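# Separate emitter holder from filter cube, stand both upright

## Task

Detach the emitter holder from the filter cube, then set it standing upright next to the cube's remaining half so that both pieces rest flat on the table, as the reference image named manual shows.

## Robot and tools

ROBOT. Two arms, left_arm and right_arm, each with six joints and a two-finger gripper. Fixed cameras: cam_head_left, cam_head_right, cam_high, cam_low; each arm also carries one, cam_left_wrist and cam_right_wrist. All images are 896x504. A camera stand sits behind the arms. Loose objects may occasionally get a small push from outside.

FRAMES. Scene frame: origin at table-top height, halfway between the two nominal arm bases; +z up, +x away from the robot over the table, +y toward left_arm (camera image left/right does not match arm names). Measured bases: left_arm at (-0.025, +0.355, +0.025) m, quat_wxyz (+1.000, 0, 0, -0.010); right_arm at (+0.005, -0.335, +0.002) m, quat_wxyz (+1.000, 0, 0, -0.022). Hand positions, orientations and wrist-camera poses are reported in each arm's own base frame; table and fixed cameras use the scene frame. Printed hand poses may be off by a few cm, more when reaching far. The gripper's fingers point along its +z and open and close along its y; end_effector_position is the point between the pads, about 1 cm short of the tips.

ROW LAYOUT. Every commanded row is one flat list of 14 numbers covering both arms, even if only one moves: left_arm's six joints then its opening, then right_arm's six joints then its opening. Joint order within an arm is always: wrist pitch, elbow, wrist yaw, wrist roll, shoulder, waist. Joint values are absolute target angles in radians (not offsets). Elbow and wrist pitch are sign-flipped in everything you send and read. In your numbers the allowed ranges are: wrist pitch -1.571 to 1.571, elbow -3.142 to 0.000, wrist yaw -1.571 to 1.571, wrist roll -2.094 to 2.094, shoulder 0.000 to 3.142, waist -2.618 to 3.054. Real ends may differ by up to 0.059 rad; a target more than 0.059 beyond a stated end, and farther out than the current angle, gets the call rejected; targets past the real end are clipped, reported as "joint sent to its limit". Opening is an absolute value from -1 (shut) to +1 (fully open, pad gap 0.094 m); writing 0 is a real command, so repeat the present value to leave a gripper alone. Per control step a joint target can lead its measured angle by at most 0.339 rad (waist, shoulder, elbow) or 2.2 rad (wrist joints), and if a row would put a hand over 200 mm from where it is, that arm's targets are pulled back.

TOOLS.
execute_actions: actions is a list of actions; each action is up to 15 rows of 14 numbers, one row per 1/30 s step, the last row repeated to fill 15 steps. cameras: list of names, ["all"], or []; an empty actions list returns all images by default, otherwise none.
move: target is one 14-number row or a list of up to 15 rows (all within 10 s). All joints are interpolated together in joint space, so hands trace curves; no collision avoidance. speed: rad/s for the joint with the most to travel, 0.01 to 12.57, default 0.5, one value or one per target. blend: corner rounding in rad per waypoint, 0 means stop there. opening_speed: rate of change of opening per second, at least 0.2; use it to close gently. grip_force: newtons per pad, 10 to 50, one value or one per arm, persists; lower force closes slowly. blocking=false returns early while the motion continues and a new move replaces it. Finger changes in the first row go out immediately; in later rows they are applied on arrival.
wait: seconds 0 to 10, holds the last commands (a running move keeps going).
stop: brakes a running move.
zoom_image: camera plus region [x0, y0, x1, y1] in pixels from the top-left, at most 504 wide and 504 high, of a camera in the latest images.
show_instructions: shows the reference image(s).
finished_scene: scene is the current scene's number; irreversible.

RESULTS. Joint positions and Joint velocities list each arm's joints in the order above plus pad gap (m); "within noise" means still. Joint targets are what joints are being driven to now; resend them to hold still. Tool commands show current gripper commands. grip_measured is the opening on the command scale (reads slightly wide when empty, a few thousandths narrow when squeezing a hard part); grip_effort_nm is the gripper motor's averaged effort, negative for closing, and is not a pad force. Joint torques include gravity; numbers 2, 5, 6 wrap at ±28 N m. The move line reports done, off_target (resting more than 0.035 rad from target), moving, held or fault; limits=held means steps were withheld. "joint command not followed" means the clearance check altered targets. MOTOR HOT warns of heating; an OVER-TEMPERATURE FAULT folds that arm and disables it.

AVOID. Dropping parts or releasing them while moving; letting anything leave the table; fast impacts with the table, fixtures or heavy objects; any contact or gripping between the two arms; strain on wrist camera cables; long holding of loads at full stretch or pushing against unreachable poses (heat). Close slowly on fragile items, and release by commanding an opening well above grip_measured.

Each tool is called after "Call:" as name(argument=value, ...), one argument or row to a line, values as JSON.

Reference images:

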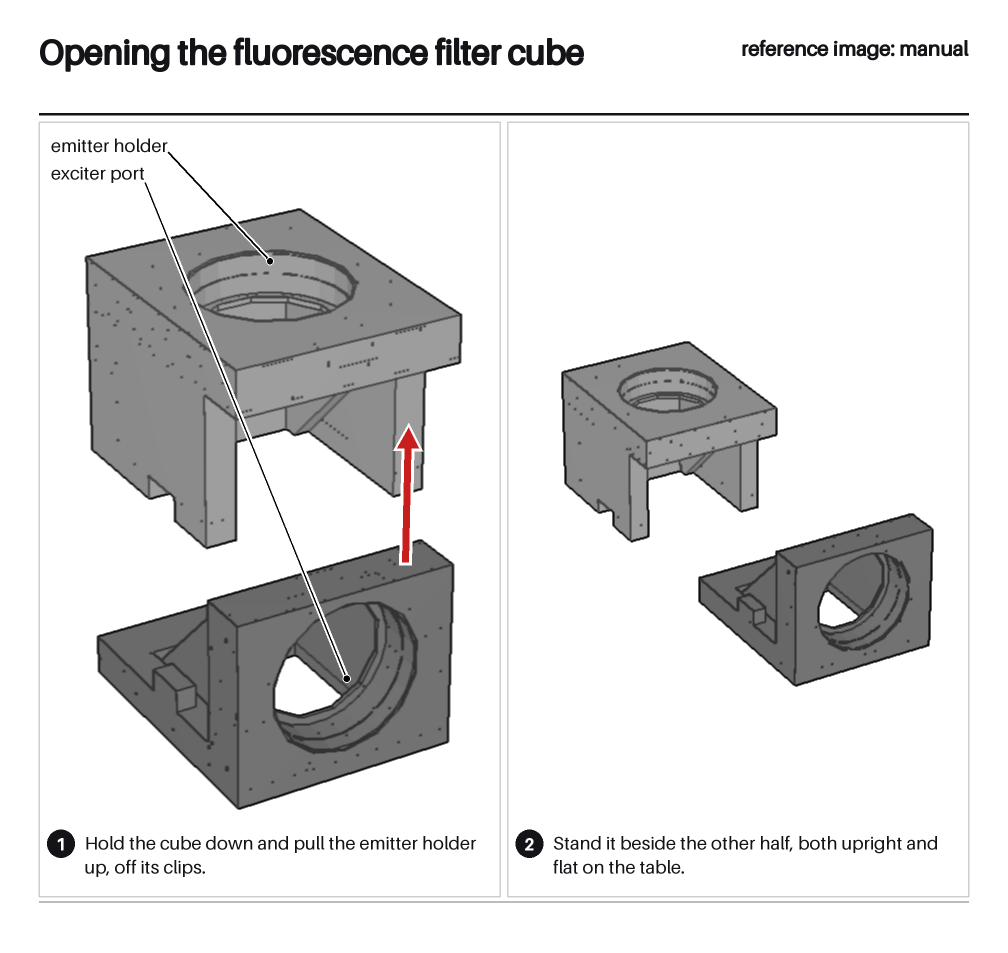

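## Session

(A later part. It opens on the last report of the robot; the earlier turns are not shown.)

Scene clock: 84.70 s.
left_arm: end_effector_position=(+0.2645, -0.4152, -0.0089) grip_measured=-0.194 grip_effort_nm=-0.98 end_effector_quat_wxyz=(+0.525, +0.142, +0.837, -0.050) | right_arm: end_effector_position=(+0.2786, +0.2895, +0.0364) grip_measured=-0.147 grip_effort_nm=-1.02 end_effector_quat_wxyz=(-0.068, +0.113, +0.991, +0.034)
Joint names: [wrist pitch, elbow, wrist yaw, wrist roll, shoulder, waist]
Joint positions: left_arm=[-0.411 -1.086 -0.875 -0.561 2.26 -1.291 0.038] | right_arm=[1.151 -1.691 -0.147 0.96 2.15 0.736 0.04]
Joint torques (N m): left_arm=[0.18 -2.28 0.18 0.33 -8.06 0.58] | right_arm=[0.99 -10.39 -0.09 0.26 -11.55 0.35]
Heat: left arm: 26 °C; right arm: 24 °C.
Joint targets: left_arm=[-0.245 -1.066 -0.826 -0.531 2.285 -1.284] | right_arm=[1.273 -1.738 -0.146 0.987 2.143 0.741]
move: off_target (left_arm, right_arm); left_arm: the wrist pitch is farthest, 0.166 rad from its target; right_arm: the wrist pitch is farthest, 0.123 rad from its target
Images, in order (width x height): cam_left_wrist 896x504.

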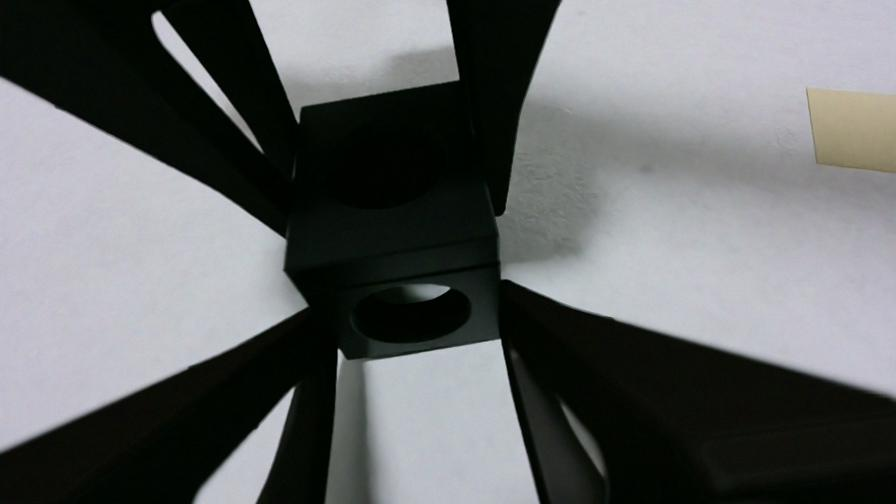

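Call:
move(
  target=[-0.12,-1.066,-0.826,-0.531,2.285,-1.284,-0.35,1.30,-1.76,-0.146,0.987,2.139,0.741,-0.35],
  speed=0.1,
  cameras=["cam_left_wrist"],
)

Call:
zoom_image(
  camera="cam_left_wrist",
  region=[200, 80, 600, 400],
)

Scene clock: 87.30 s.
left_arm: end_effector_position=(+0.2645, -0.4101, -0.0062) grip_measured=-0.194 grip_effort_nm=-0.98 end_effector_quat_wxyz=(+0.520, +0.144, +0.841, -0.032) | right_arm: end_effector_position=(+0.2805, +0.2940, +0.0409) grip_measured=-0.147 grip_effort_nm=-1.02 end_effector_quat_wxyz=(-0.065, +0.105, +0.991, +0.041)
Joint names: [wrist pitch, elbow, wrist yaw, wrist roll, shoulder, waist]
Joint positions: left_arm=[-0.335 -1.098 -0.888 -0.575 2.242 -1.291 0.038] | right_arm=[1.155 -1.709 -0.152 0.949 2.15 0.739 0.04]
Joint torques (N m): left_arm=[0.72 -1.37 0.29 0.51 -6.75 0.58] | right_arm=[1.18 -10.86 -0.04 0.36 -11.9 0.09]
Heat: left arm: 26 °C; right arm: 24 °C.
Joint targets: left_arm=[-0.120 -1.066 -0.826 -0.531 2.285 -1.284] | right_arm=[1.300 -1.760 -0.146 0.987 2.139 0.741]
move: off_target (left_arm, right_arm); left_arm: the wrist pitch is farthest, 0.215 rad from its target; right_arm: the wrist pitch is farthest, 0.145 rad from its target
Images, in order (width x height): cam_left_wrist 896x504.

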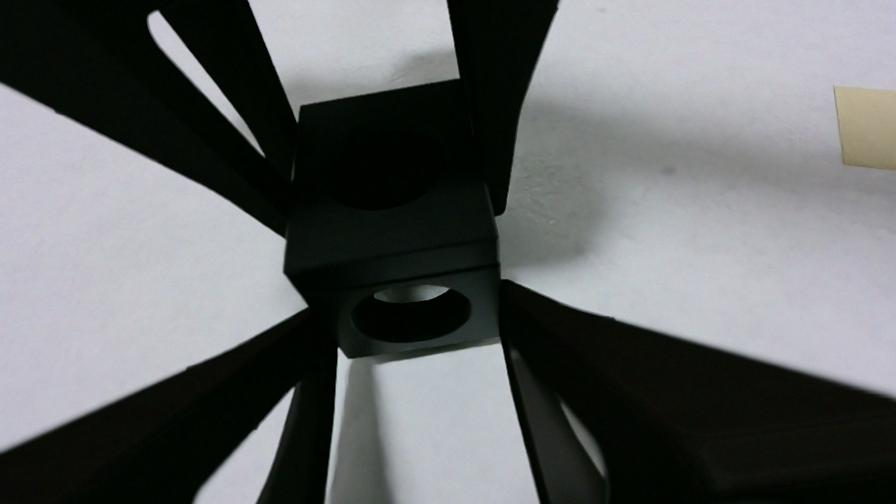

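Scaled by 1.260 from the camera's 896x504 image, which has a finer 1280x720 frame.

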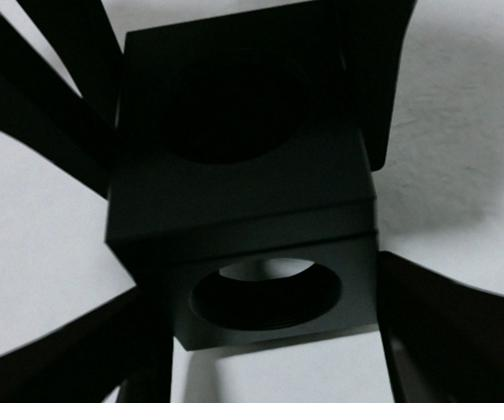

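Call:
move(
  target=[-0.2,-1.066,-0.646,-0.531,2.285,-1.284,-0.35,1.167,-1.657,-0.146,0.987,2.169,0.741,-0.35],
  speed=0.15,
  cameras=["cam_left_wrist"],
)

Call:
zoom_image(
  camera="cam_left_wrist",
  region=[200, 80, 600, 400],
)

Scene clock: 90.73 s.
left_arm: end_effector_position=(+0.2639, -0.4145, -0.0104) grip_measured=-0.194 grip_effort_nm=-0.98 end_effector_quat_wxyz=(+0.504, +0.151, +0.849, -0.050) | right_arm: end_effector_position=(+0.2791, +0.2931, +0.0318) grip_measured=-0.147 grip_effort_nm=-1.02 end_effector_quat_wxyz=(-0.069, +0.111, +0.991, +0.037)
Joint names: [wrist pitch, elbow, wrist yaw, wrist roll, shoulder, waist]
Joint positions: left_arm=[-0.333 -1.097 -0.829 -0.579 2.238 -1.28 0.038] | right_arm=[1.135 -1.691 -0.153 0.959 2.162 0.739 0.04]
Joint torques (N m): left_arm=[-0.15 -1.57 1.56 0.53 -6.39 -0.28] | right_arm=[0.09 -2.59 -0.05 0.27 -10.45 0.02]
Heat: left arm: 26 °C; right arm: 25 °C.
Joint targets: left_arm=[-0.200 -1.066 -0.646 -0.531 2.285 -1.284] | right_arm=[1.167 -1.657 -0.146 0.987 2.169 0.741]
move: off_target (left_arm); left_arm: the wrist yaw is farthest, 0.183 rad from its target
Images, in order (width x height): cam_left_wrist 896x504.

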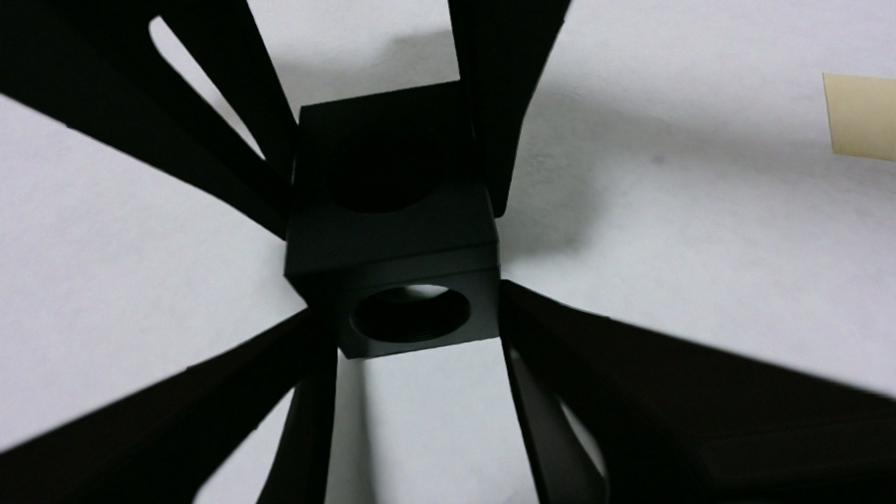

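Scaled by 1.260 from the camera's 896x504 image, which has a finer 1280x720 frame.

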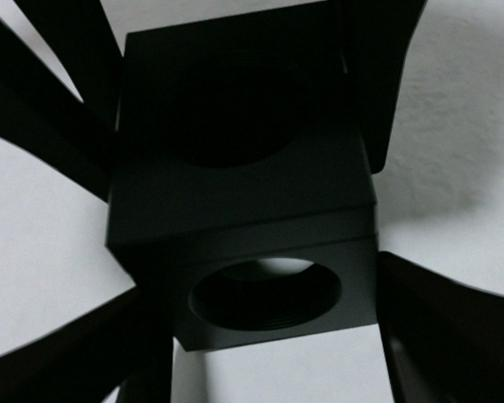

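Call:
move(
  target=[-0.2,-1.066,-0.646,-0.531,2.285,-1.284,-0.35,1.2735,-1.7376,-0.146,0.987,2.143,0.741,-0.35],
  speed=0.06,
  cameras=["cam_left_wrist"],
)

Call:
zoom_image(
  camera="cam_left_wrist",
  region=[200, 80, 600, 400],
)

Scene clock: 93.33 s.
left_arm: end_effector_position=(+0.2617, -0.4212, -0.0110) grip_measured=-0.194 grip_effort_nm=-0.98 end_effector_quat_wxyz=(+0.497, +0.153, +0.851, -0.068) | right_arm: end_effector_position=(+0.2770, +0.2861, +0.0332) grip_measured=-0.147 grip_effort_nm=-1.02 end_effector_quat_wxyz=(-0.072, +0.123, +0.990, +0.021)
Joint names: [wrist pitch, elbow, wrist yaw, wrist roll, shoulder, waist]
Joint positions: left_arm=[-0.353 -1.097 -0.795 -0.582 2.238 -1.28 0.038] | right_arm=[1.167 -1.697 -0.136 0.981 2.162 0.738 0.04]
Joint torques (N m): left_arm=[0.06 -1.57 1.22 0.52 -6.52 -0.31] | right_arm=[0.87 -9.84 -0.25 -0.01 -12.56 0.2]
Heat: left arm: 26 °C; right arm: 25 °C.
Joint targets: left_arm=[-0.200 -1.066 -0.646 -0.531 2.285 -1.284] | right_arm=[1.274 -1.738 -0.146 0.987 2.143 0.741]
move: off_target (left_arm, right_arm); left_arm: the wrist pitch is farthest, 0.153 rad from its target; right_arm: the wrist pitch is farthest, 0.106 rad from its target
Images, in order (width x height): cam_left_wrist 896x504.

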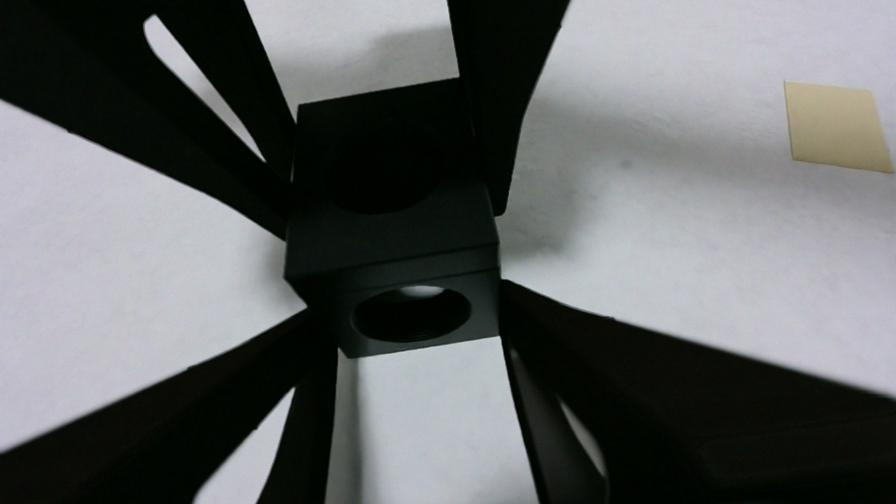

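Scaled by 1.260 from the camera's 896x504 image, which has a finer 1280x720 frame.

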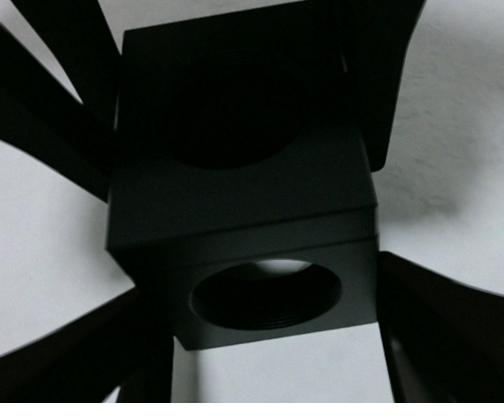

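Call:
move(
  target=[-0.05,-1.066,-0.556,-0.531,2.285,-1.284,-0.35,1.328,-1.784,-0.146,0.987,2.135,0.741,-0.35],
  speed=0.08,
  cameras=["cam_left_wrist"],
)

Call:
zoom_image(
  camera="cam_left_wrist",
  region=[200, 80, 600, 400],
)

Scene clock: 96.00 s.
left_arm: end_effector_position=(+0.2592, -0.4233, -0.0092) grip_measured=-0.194 grip_effort_nm=-0.98 end_effector_quat_wxyz=(+0.479, +0.158, +0.860, -0.076) | right_arm: end_effector_position=(+0.2753, +0.2831, +0.0367) grip_measured=-0.147 grip_effort_nm=-1.02 end_effector_quat_wxyz=(-0.076, +0.132, +0.988, +0.011)
Joint names: [wrist pitch, elbow, wrist yaw, wrist roll, shoulder, waist]
Joint positions: left_arm=[-0.298 -1.106 -0.751 -0.598 2.214 -1.274 0.038] | right_arm=[1.202 -1.715 -0.13 0.997 2.165 0.738 0.04]
Joint torques (N m): left_arm=[1.03 -1.07 1.7 0.77 -4.74 -0.73] | right_arm=[1.11 -12.59 -0.28 -0.12 -13.5 0.23]
Heat: left arm: 26 °C; right arm: 25 °C.
Joint targets: left_arm=[-0.050 -1.066 -0.556 -0.531 2.285 -1.284] | right_arm=[1.328 -1.784 -0.146 0.987 2.135 0.741]
move: off_target (left_arm, right_arm); left_arm: the wrist pitch is farthest, 0.248 rad from its target; right_arm: the wrist pitch is farthest, 0.126 rad from its target
Images, in order (width x height): cam_left_wrist 896x504.

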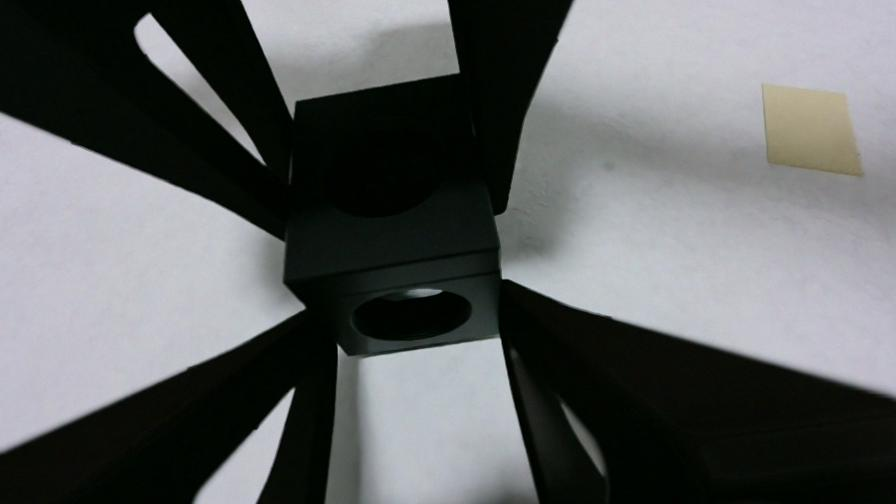

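Scaled by 1.260 from the camera's 896x504 image, which has a finer 1280x720 frame.

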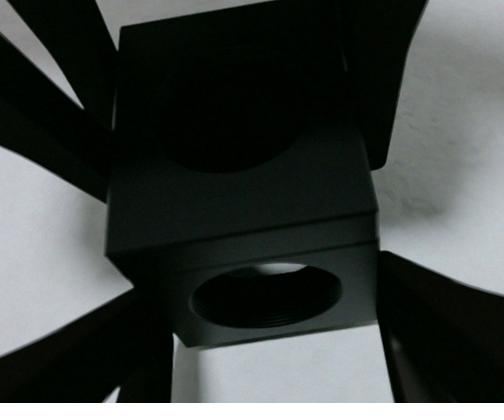

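Call:
move(
  target=[0.08,-1.066,-0.49,-0.531,2.29,-1.284,-0.35,1.385,-1.835,-0.146,0.987,2.129,0.741,-0.35],
  speed=0.08,
  cameras=["cam_left_wrist"],
)

Call:
zoom_image(
  camera="cam_left_wrist",
  region=[200, 80, 600, 400],
)

Scene clock: 98.83 s.
left_arm: end_effector_position=(+0.2600, -0.4212, -0.0042) grip_measured=-0.194 grip_effort_nm=-0.98 end_effector_quat_wxyz=(+0.467, +0.159, +0.867, -0.070) | right_arm: end_effector_position=(+0.2768, +0.2840, +0.0444) grip_measured=-0.147 grip_effort_nm=-1.02 end_effector_quat_wxyz=(-0.076, +0.132, +0.988, +0.009)
Joint names: [wrist pitch, elbow, wrist yaw, wrist roll, shoulder, waist]
Joint positions: left_arm=[-0.224 -1.123 -0.735 -0.613 2.19 -1.267 0.038] | right_arm=[1.24 -1.754 -0.128 0.998 2.17 0.738 0.04]
Joint torques (N m): left_arm=[1.68 -0.01 2.22 0.98 -2.7 -1.31] | right_arm=[1.29 -13.79 -0.28 -0.12 -14.61 0.23]
Heat: left arm: 26 °C; right arm: 26 °C.
Joint targets: left_arm=[0.080 -1.066 -0.490 -0.531 2.290 -1.284] | right_arm=[1.385 -1.835 -0.146 0.987 2.129 0.741]
move: off_target (left_arm, right_arm); left_arm: the wrist pitch is farthest, 0.304 rad from its target; right_arm: the wrist pitch is farthest, 0.145 rad from its target
Images, in order (width x height): cam_left_wrist 896x504.

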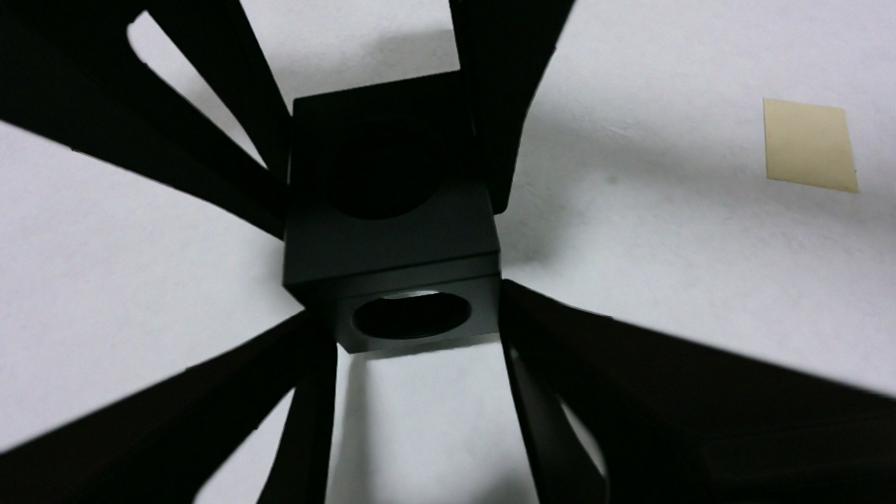

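Scaled by 1.260 from the camera's 896x504 image, which has a finer 1280x720 frame.

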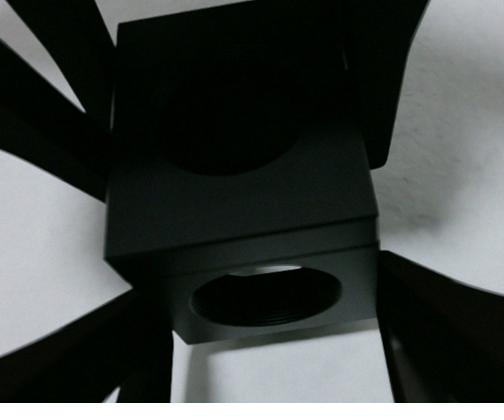

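Call:
execute_actions(
  actions=[],
)

Call:
zoom_image(
  camera="cam_low",
  region=[440, 245, 500, 285],
)

Call:
zoom_image(
  camera="cam_high",
  region=[480, 165, 560, 245],
)

Call:
zoom_image(
  camera="cam_right_wrist",
  region=[250, 200, 600, 504],
)

Scene clock: 100.23 s.
left_arm: end_effector_position=(+0.2600, -0.4211, -0.0043) grip_measured=-0.194 grip_effort_nm=-0.97 end_effector_quat_wxyz=(+0.467, +0.159, +0.867, -0.070) | right_arm: end_effector_position=(+0.2768, +0.2840, +0.0444) grip_measured=-0.147 grip_effort_nm=-1.02 end_effector_quat_wxyz=(-0.076, +0.132, +0.988, +0.009)
Joint names: [wrist pitch, elbow, wrist yaw, wrist roll, shoulder, waist]
Joint positions: left_arm=[-0.224 -1.123 -0.735 -0.613 2.19 -1.267 0.038] | right_arm=[1.24 -1.754 -0.128 0.998 2.17 0.738 0.04]
Joint velocities: within noise
Joint torques (N m): left_arm=[1.65 0.05 2.25 0.94 -2.67 -1.36] | right_arm=[1.29 -13.79 -0.28 -0.12 -14.61 0.27]
Heat: left arm: 26 °C; right arm: 26 °C.
Joint targets: left_arm=[0.080 -1.066 -0.490 -0.531 2.290 -1.284] | right_arm=[1.385 -1.835 -0.146 0.987 2.129 0.741]
Tool commands: left_gripper/opening=-0.35 right_gripper/opening=-0.35

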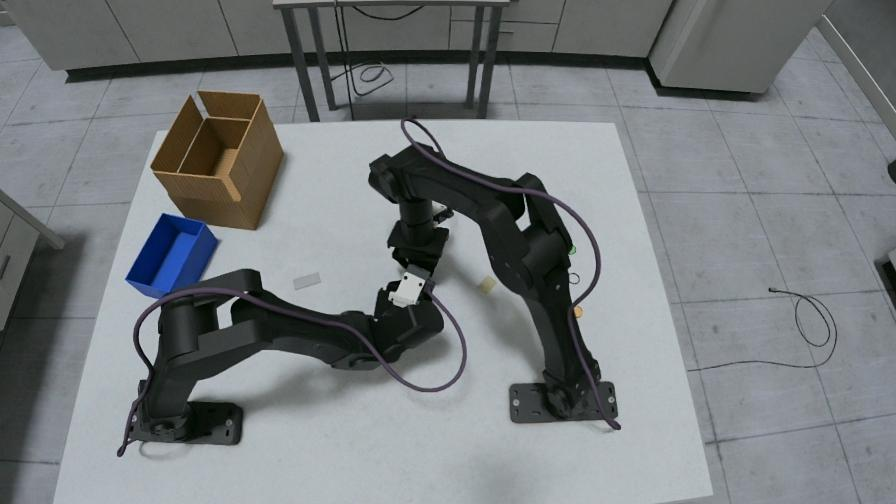

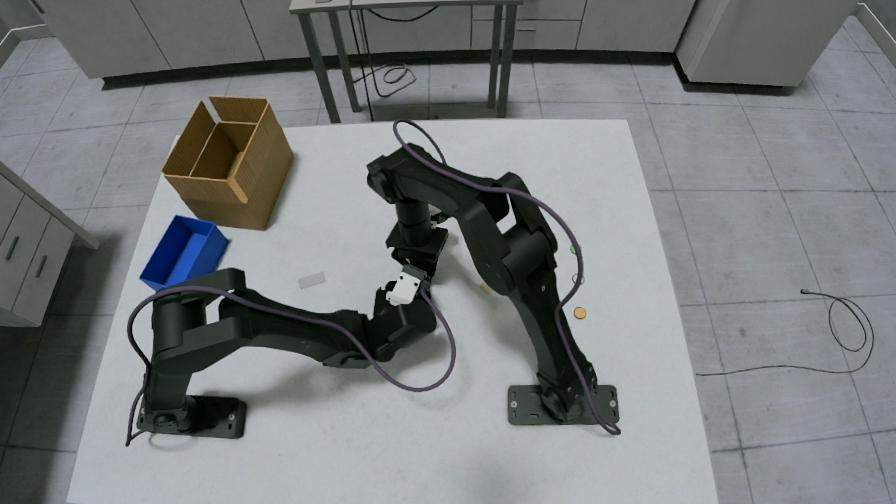

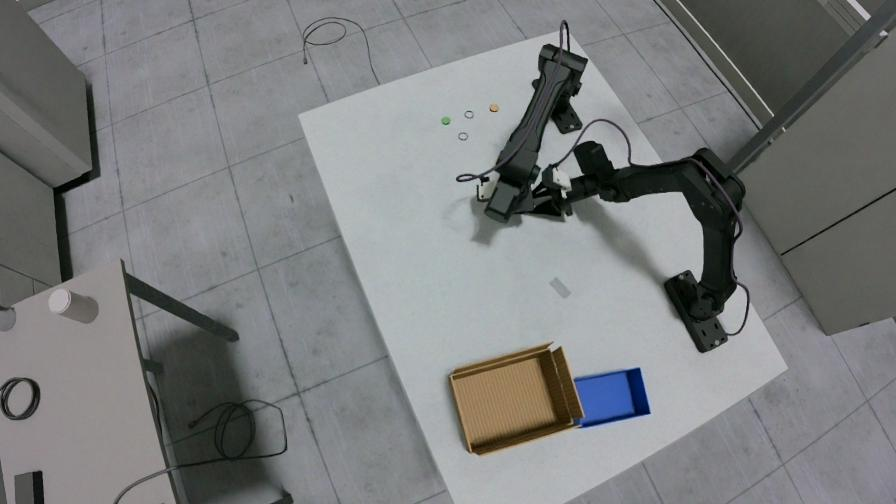

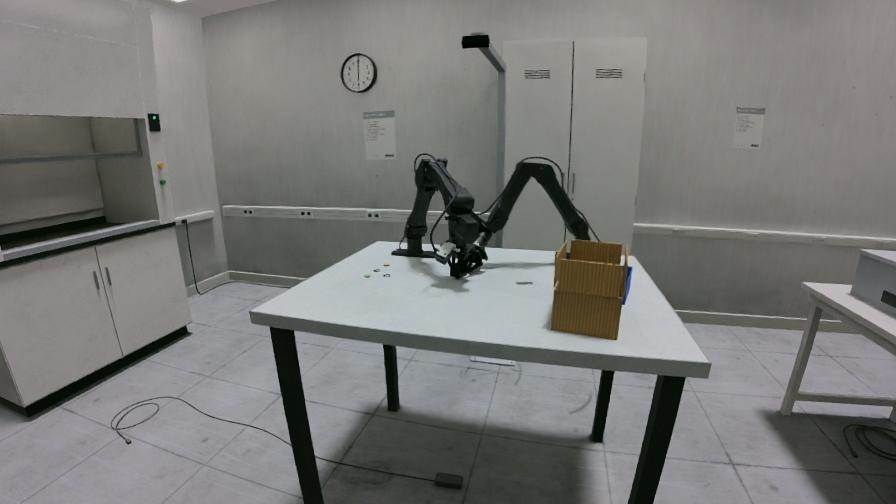

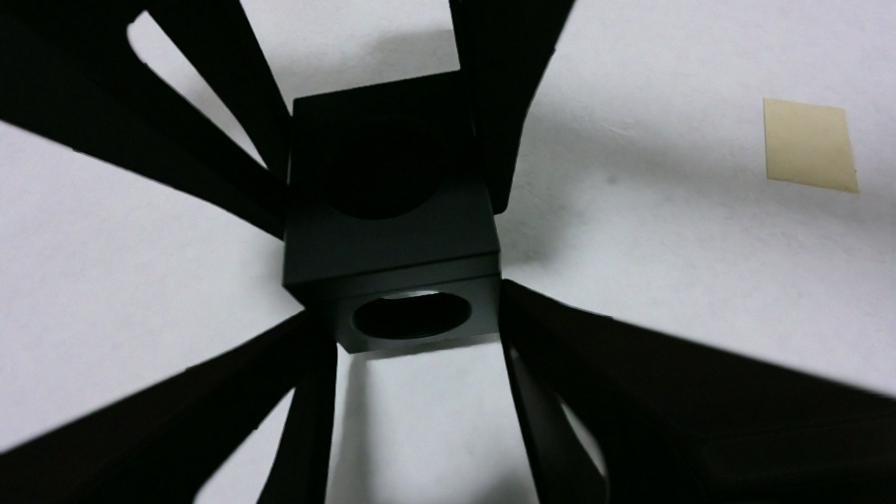

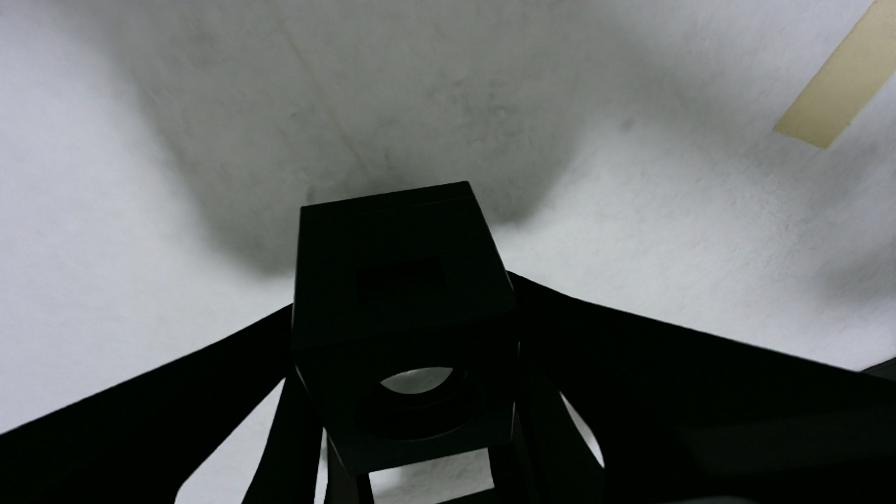

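Scaled by 8.400 from the camera's 896x504 image, which has a finer 1280x720 frame.

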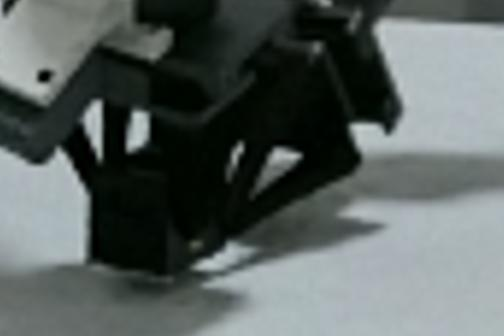

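Scaled by 6.300 from the camera's 896x504 image, which has a finer 1280x720 frame.

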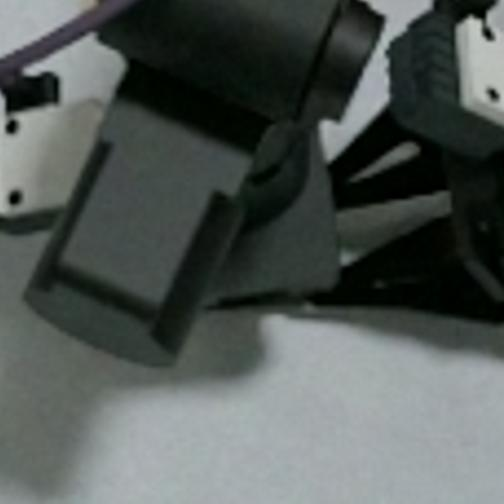

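Scaled by 1.440 from the camera's 896x504 image, which has a finer 1280x720 frame.

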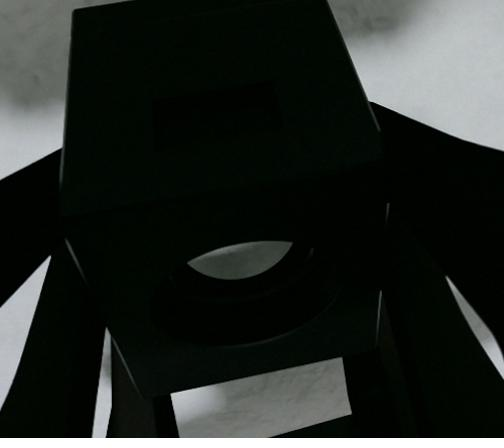

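Call:
move(
  target=[-0.5,-1.066,-0.8,-0.531,2.285,-1.284,-0.35,1.167,-1.657,-0.146,0.987,2.169,0.741,-0.35],
  speed=0.2,
  cameras=["cam_left_wrist","cam_low"],
)

Call:
zoom_image(
  camera="cam_low",
  region=[440, 250, 490, 285],
)

Call:
zoom_image(
  camera="cam_left_wrist",
  region=[400, 180, 600, 380],
)

Scene clock: 104.33 s.
left_arm: end_effector_position=(+0.2662, -0.4237, -0.0067) grip_measured=-0.194 grip_effort_nm=-0.98 end_effector_quat_wxyz=(+0.519, +0.141, +0.839, -0.087) | right_arm: end_effector_position=(+0.2793, +0.2848, +0.0303) grip_measured=-0.148 grip_effort_nm=-1.02 end_effector_quat_wxyz=(-0.067, +0.126, +0.990, +0.019)
Joint names: [wrist pitch, elbow, wrist yaw, wrist roll, shoulder, waist]
Joint positions: left_arm=[-0.479 -1.07 -0.811 -0.552 2.253 -1.276 0.038] | right_arm=[1.156 -1.691 -0.126 0.984 2.164 0.736 0.04]
Joint torques (N m): left_arm=[-1.81 -3.38 -0.16 0.25 -7.51 -0.61] | right_arm=[-0.06 -2.62 -0.33 0.01 -10.65 0.43]
Heat: left arm: 26 °C; right arm: 26 °C.
Joint targets: left_arm=[-0.500 -1.066 -0.800 -0.531 2.285 -1.284] | right_arm=[1.167 -1.657 -0.146 0.987 2.169 0.741]
move: done
Images, in order (width x height): cam_low 896x504, cam_left_wrist 896x504.

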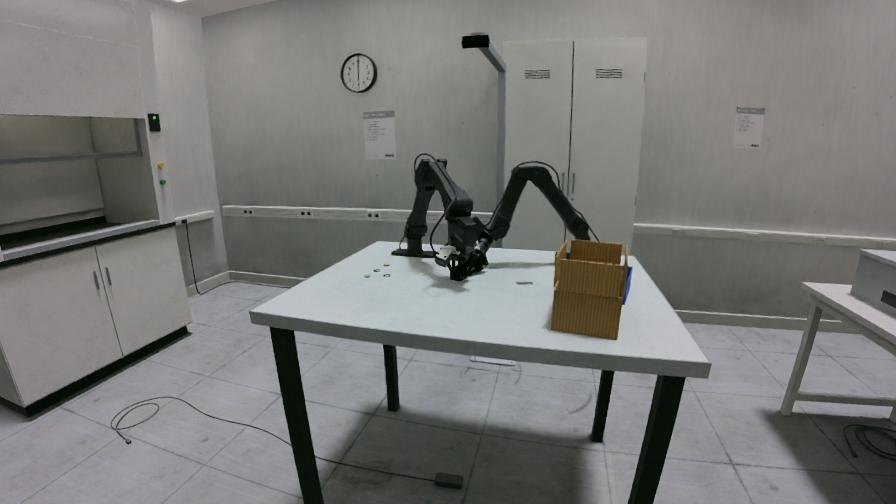

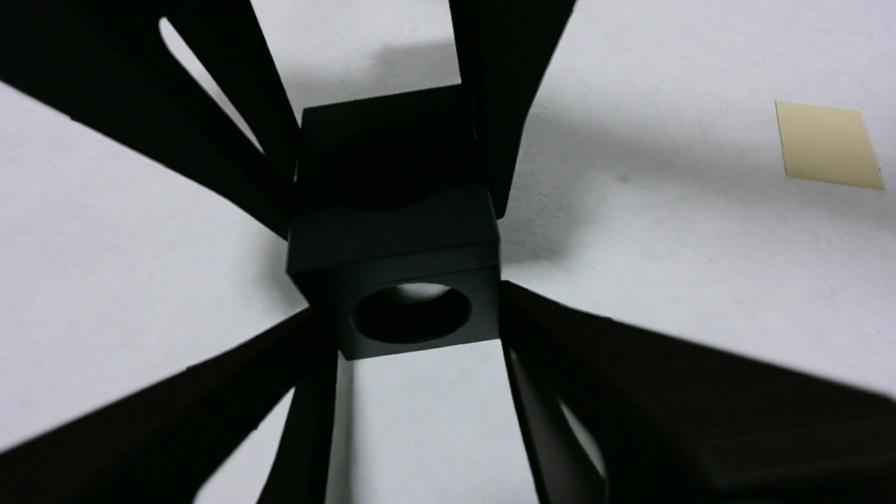

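Scaled by 10.080 from the camera's 896x504 image, which has a finer 1280x720 frame.

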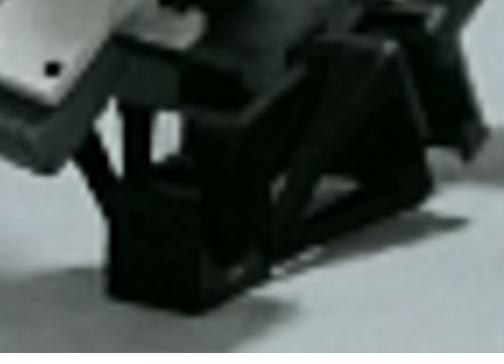

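Scaled by 2.520 from the camera's 896x504 image, which has a finer 1280x720 frame.

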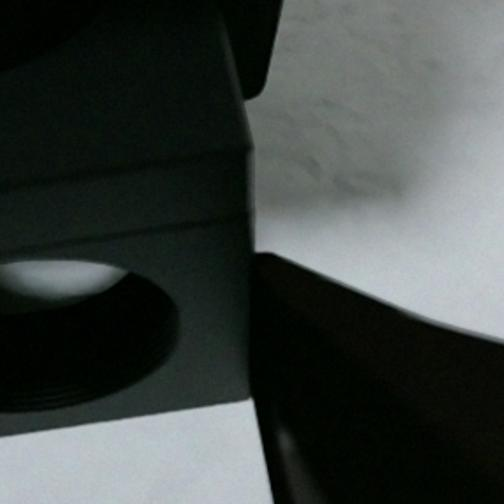

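Call:
move(
  target=[
    [-0.5,-1.066,-0.8,-0.531,2.285,-1.284,0.02,1.167,-1.672,-0.146,0.987,2.169,0.741,-0.35],
    [-0.554,-1.059,-0.821,-0.524,2.283,-1.277,0.02,1.167,-1.672,-0.146,0.987,2.169,0.741,-0.35],
  ],
  speed=0.1,
  opening_speed=0.5,
  cameras=["cam_left_wrist"],
)

Call:
zoom_image(
  camera="cam_left_wrist",
  region=[250, 180, 600, 480],
)

Scene clock: 107.43 s.
left_arm: end_effector_position=(+0.2673, -0.4276, -0.0035) grip_measured=+0.019 grip_effort_nm=0.13 end_effector_quat_wxyz=(+0.527, +0.142, +0.832, -0.096) | right_arm: end_effector_position=(+0.2779, +0.2865, +0.0306) grip_measured=-0.148 grip_effort_nm=-1.02 end_effector_quat_wxyz=(-0.072, +0.125, +0.989, +0.023)
Joint names: [wrist pitch, elbow, wrist yaw, wrist roll, shoulder, waist]
Joint positions: left_arm=[-0.529 -1.066 -0.811 -0.528 2.26 -1.276 0.048] | right_arm=[1.156 -1.691 -0.139 0.983 2.164 0.736 0.04]
Joint torques (N m): left_arm=[-1.91 -3.26 -0.39 0.02 -8.13 0.01] | right_arm=[-0.05 -3.96 -0.18 0.02 -10.63 0.44]
Heat: left arm: 26 °C; right arm: 26 °C.
Joint targets: left_arm=[-0.554 -1.059 -0.821 -0.524 2.283 -1.277] | right_arm=[1.167 -1.672 -0.146 0.987 2.169 0.741]
move: done
Images, in order (width x height): cam_left_wrist 896x504.

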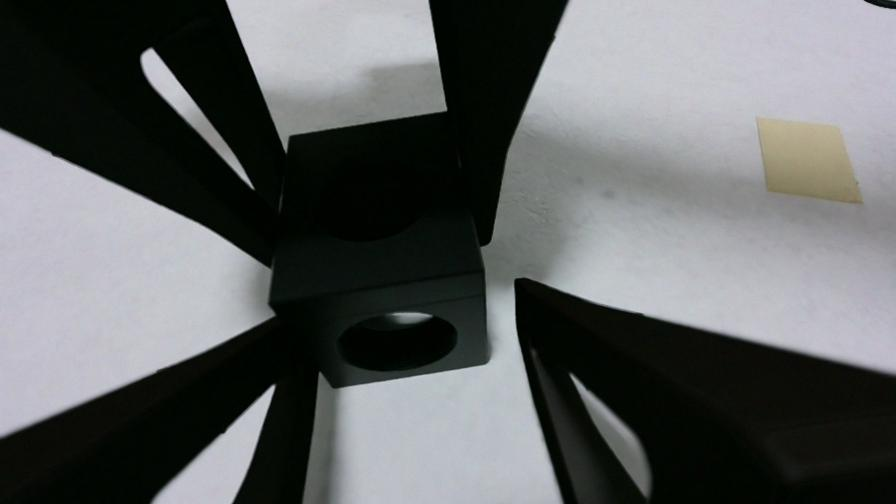

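Scaled by 1.440 from the camera's 896x504 image, which has a finer 1280x720 frame.

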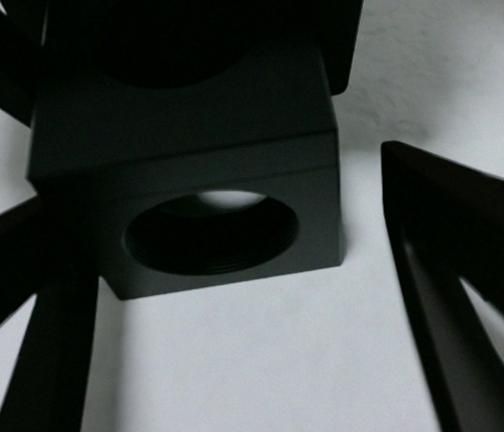

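Call:
move(
  target=[-0.576,-1.030,-0.824,-0.5285,2.279,-1.281,0.02,1.167,-1.672,-0.146,0.987,2.169,0.741,-0.35],
  speed=0.1,
  cameras=["cam_left_wrist"],
)

Call:
zoom_image(
  camera="cam_left_wrist",
  region=[250, 180, 600, 480],
)

Scene clock: 109.27 s.
left_arm: end_effector_position=(+0.2659, -0.4226, -0.0066) grip_measured=+0.019 grip_effort_nm=0.13 end_effector_quat_wxyz=(+0.529, +0.140, +0.832, -0.097) | right_arm: end_effector_position=(+0.2778, +0.2866, +0.0307) grip_measured=-0.148 grip_effort_nm=-1.02 end_effector_quat_wxyz=(-0.072, +0.125, +0.989, +0.023)
Joint names: [wrist pitch, elbow, wrist yaw, wrist roll, shoulder, waist]
Joint positions: left_arm=[-0.561 -1.038 -0.812 -0.528 2.26 -1.276 0.048] | right_arm=[1.156 -1.691 -0.139 0.983 2.164 0.736 0.04]
Joint torques (N m): left_arm=[-1.79 -3.02 -0.4 -0.04 -8.24 -0.34] | right_arm=[-0.06 -3.9 -0.13 0.04 -10.65 0.43]
Heat: left arm: 27 °C; right arm: 26 °C.
Joint targets: left_arm=[-0.576 -1.030 -0.824 -0.529 2.279 -1.281] | right_arm=[1.167 -1.672 -0.146 0.987 2.169 0.741]
move: done
Images, in order (width x height): cam_left_wrist 896x504.

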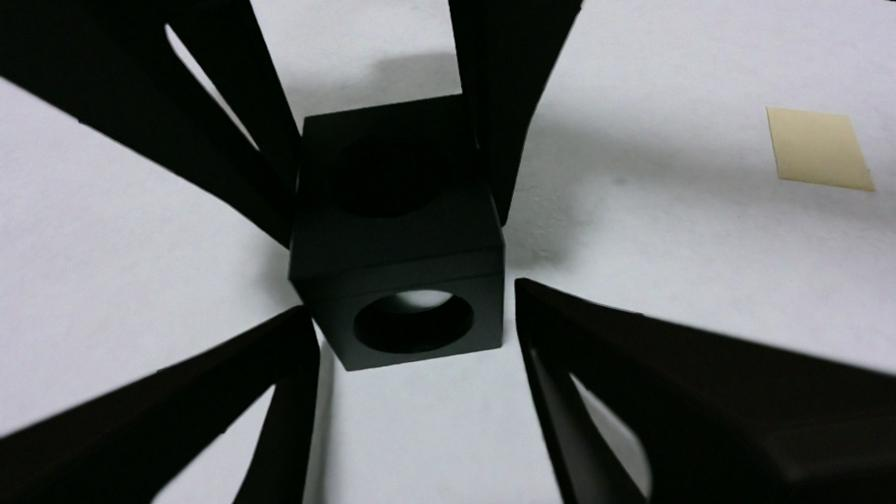

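Scaled by 1.440 from the camera's 896x504 image, which has a finer 1280x720 frame.

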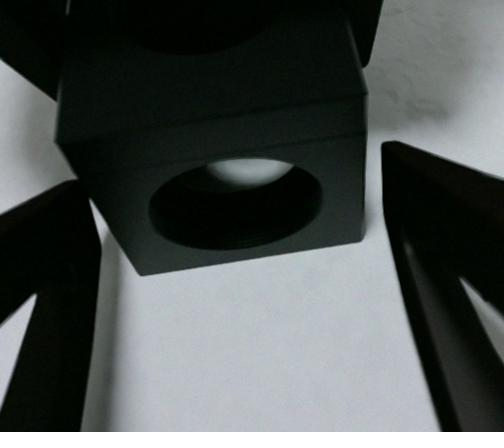

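Call:
move(
  target=[
    [-0.58,-1.019,-0.830,-0.533,2.270,-1.288,0.02,1.167,-1.672,-0.146,0.987,2.169,0.741,-0.35],
    [-0.58,-1.019,-0.830,-0.533,2.270,-1.288,-0.35,1.167,-1.672,-0.146,0.987,2.169,0.741,-0.35],
  ],
  speed=0.1,
  opening_speed=0.3,
  cameras=["cam_left_wrist"],
)

Call:
zoom_image(
  camera="cam_left_wrist",
  region=[250, 180, 600, 480],
)

Scene clock: 112.17 s.
left_arm: end_effector_position=(+0.2638, -0.4201, -0.0085) grip_measured=-0.195 grip_effort_nm=-0.98 end_effector_quat_wxyz=(+0.529, +0.141, +0.832, -0.095) | right_arm: end_effector_position=(+0.2771, +0.2873, +0.0308) grip_measured=-0.148 grip_effort_nm=-1.02 end_effector_quat_wxyz=(-0.074, +0.125, +0.989, +0.025)
Joint names: [wrist pitch, elbow, wrist yaw, wrist roll, shoulder, waist]
Joint positions: left_arm=[-0.566 -1.028 -0.817 -0.529 2.26 -1.281 0.038] | right_arm=[1.156 -1.691 -0.145 0.983 2.164 0.736 0.04]
Joint torques (N m): left_arm=[-1.76 -2.93 -0.41 -0.08 -8.81 -0.57] | right_arm=[-0.05 -3.9 -0.11 0.02 -10.69 0.44]
Heat: left arm: 27 °C; right arm: 27 °C.
Joint targets: left_arm=[-0.580 -1.019 -0.830 -0.533 2.270 -1.288] | right_arm=[1.167 -1.672 -0.146 0.987 2.169 0.741]
move: done
Images, in order (width x height): cam_left_wrist 896x504.

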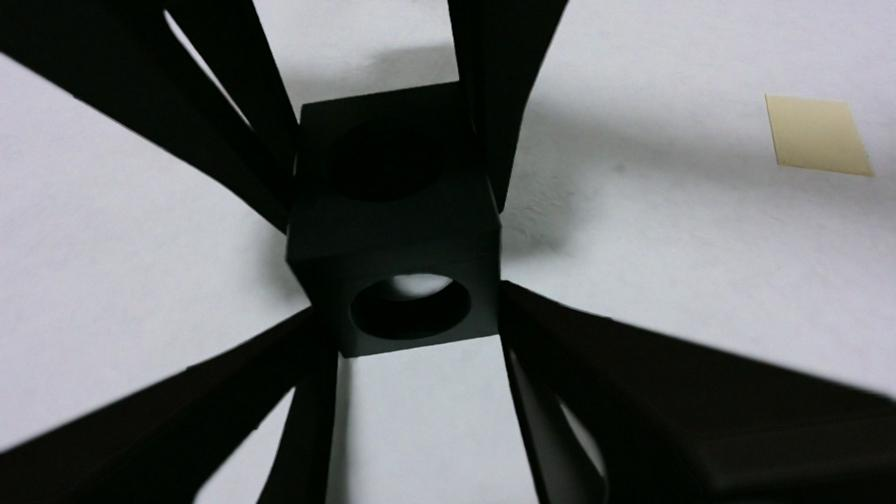

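Scaled by 1.440 from the camera's 896x504 image, which has a finer 1280x720 frame.

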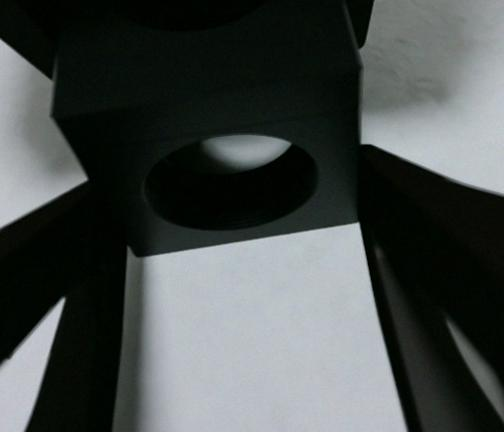

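Call:
move(
  target=[
    [-0.25,-1.019,-0.66,-0.533,2.275,-1.288,-0.35,1.167,-1.672,-0.146,0.987,2.169,0.741,-0.35],
    [-0.25,-1.019,-0.66,-0.533,2.275,-1.288,-0.35,1.2735,-1.7376,-0.146,0.987,2.143,0.741,-0.35],
  ],
  speed=[0.2,0.05],
  cameras=["cam_left_wrist"],
)

Call:
zoom_image(
  camera="cam_left_wrist",
  region=[250, 180, 600, 480],
)

Scene clock: 117.20 s.
left_arm: end_effector_position=(+0.2599, -0.4194, -0.0129) grip_measured=-0.195 grip_effort_nm=-0.98 end_effector_quat_wxyz=(+0.502, +0.157, +0.846, -0.084) | right_arm: end_effector_position=(+0.2759, +0.2865, +0.0327) grip_measured=-0.148 grip_effort_nm=-1.02 end_effector_quat_wxyz=(-0.077, +0.126, +0.989, +0.023)
Joint names: [wrist pitch, elbow, wrist yaw, wrist roll, shoulder, waist]
Joint positions: left_arm=[-0.446 -1.049 -0.779 -0.555 2.237 -1.278 0.038] | right_arm=[1.17 -1.698 -0.146 0.984 2.164 0.736 0.04]
Joint torques (N m): left_arm=[0.43 -1.55 0.94 0.23 -6.91 -0.79] | right_arm=[0.85 -9.63 -0.09 0 -12.86 0.4]
Heat: left arm: 26 °C; right arm: 27 °C.
Joint targets: left_arm=[-0.250 -1.019 -0.660 -0.533 2.275 -1.288] | right_arm=[1.273 -1.738 -0.146 0.987 2.143 0.741]
move: off_target (left_arm, right_arm); left_arm: the wrist pitch is farthest, 0.196 rad from its target; right_arm: the wrist pitch is farthest, 0.103 rad from its target
Images, in order (width x height): cam_left_wrist 896x504.

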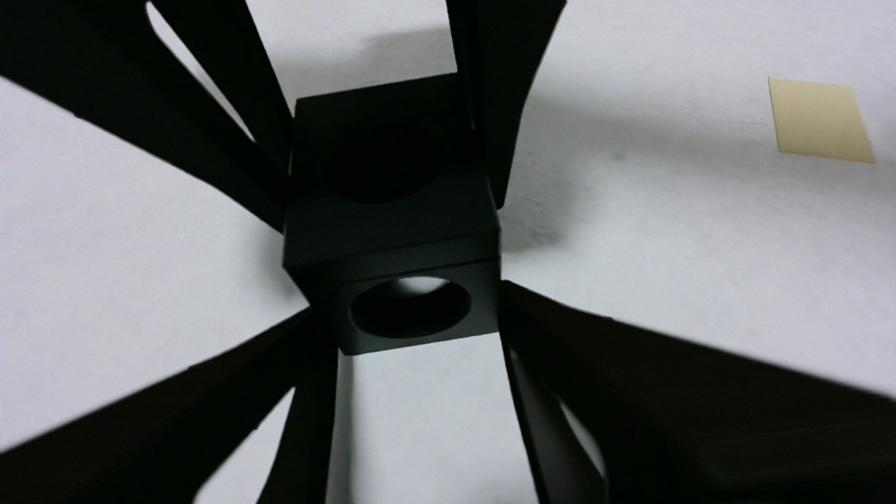

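Scaled by 1.440 from the camera's 896x504 image, which has a finer 1280x720 frame.

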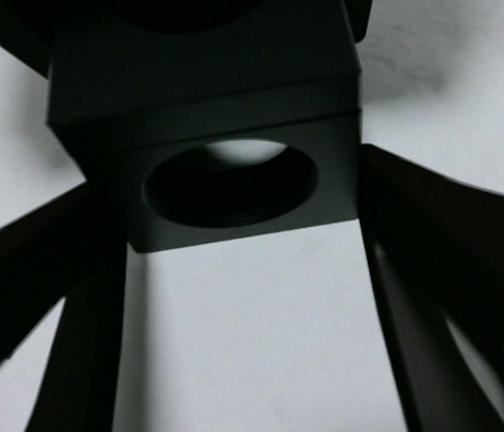

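Call:
move(
  target=[-0.15,-1.019,-0.60,-0.533,2.275,-1.288,-0.35,1.328,-1.784,-0.146,0.987,2.135,0.741,-0.35],
  speed=0.06,
  cameras=["cam_left_wrist"],
)

Call:
zoom_image(
  camera="cam_left_wrist",
  region=[250, 180, 600, 480],
)

Scene clock: 119.50 s.
left_arm: end_effector_position=(+0.2578, -0.4208, -0.0089) grip_measured=-0.195 grip_effort_nm=-0.98 end_effector_quat_wxyz=(+0.492, +0.160, +0.851, -0.085) | right_arm: end_effector_position=(+0.2744, +0.2847, +0.0383) grip_measured=-0.148 grip_effort_nm=-1.02 end_effector_quat_wxyz=(-0.081, +0.130, +0.988, +0.016)
Joint names: [wrist pitch, elbow, wrist yaw, wrist roll, shoulder, waist]
Joint positions: left_arm=[-0.393 -1.058 -0.76 -0.569 2.214 -1.278 0.038] | right_arm=[1.206 -1.72 -0.144 0.992 2.164 0.736 0.04]
Joint torques (N m): left_arm=[0.95 -1.03 1.35 0.35 -5.27 -0.76] | right_arm=[1.05 -12.12 -0.11 -0.08 -13.5 0.43]
Heat: left arm: 26 °C; right arm: 27 °C.
Joint targets: left_arm=[-0.150 -1.019 -0.600 -0.533 2.275 -1.288] | right_arm=[1.328 -1.784 -0.146 0.987 2.135 0.741]
move: off_target (left_arm, right_arm); left_arm: the wrist pitch is farthest, 0.243 rad from its target; right_arm: the wrist pitch is farthest, 0.122 rad from its target
Images, in order (width x height): cam_left_wrist 896x504.

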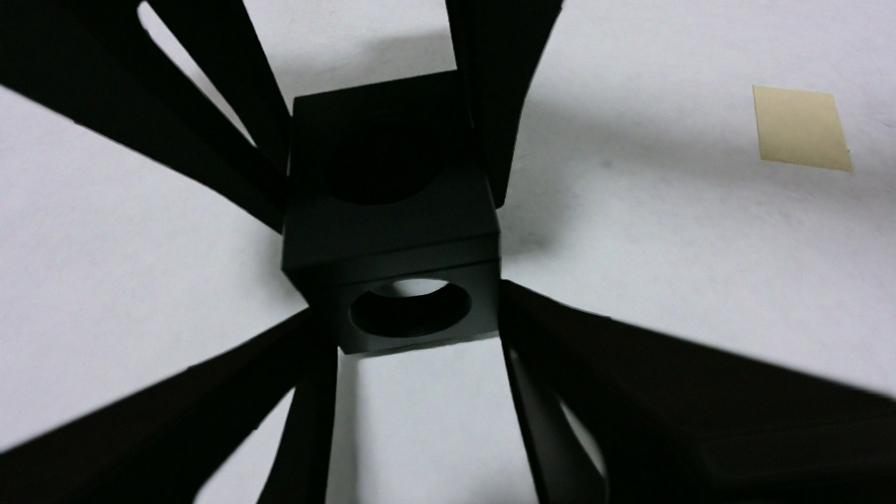

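Scaled by 1.440 from the camera's 896x504 image, which has a finer 1280x720 frame.

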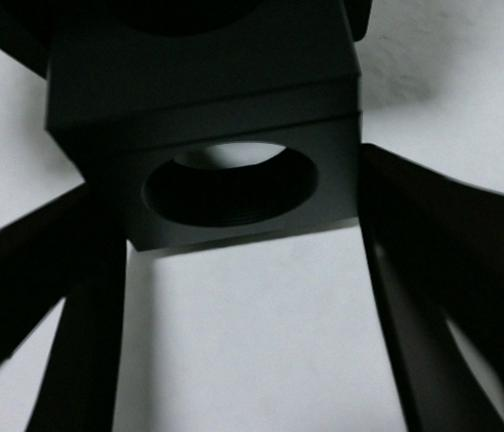

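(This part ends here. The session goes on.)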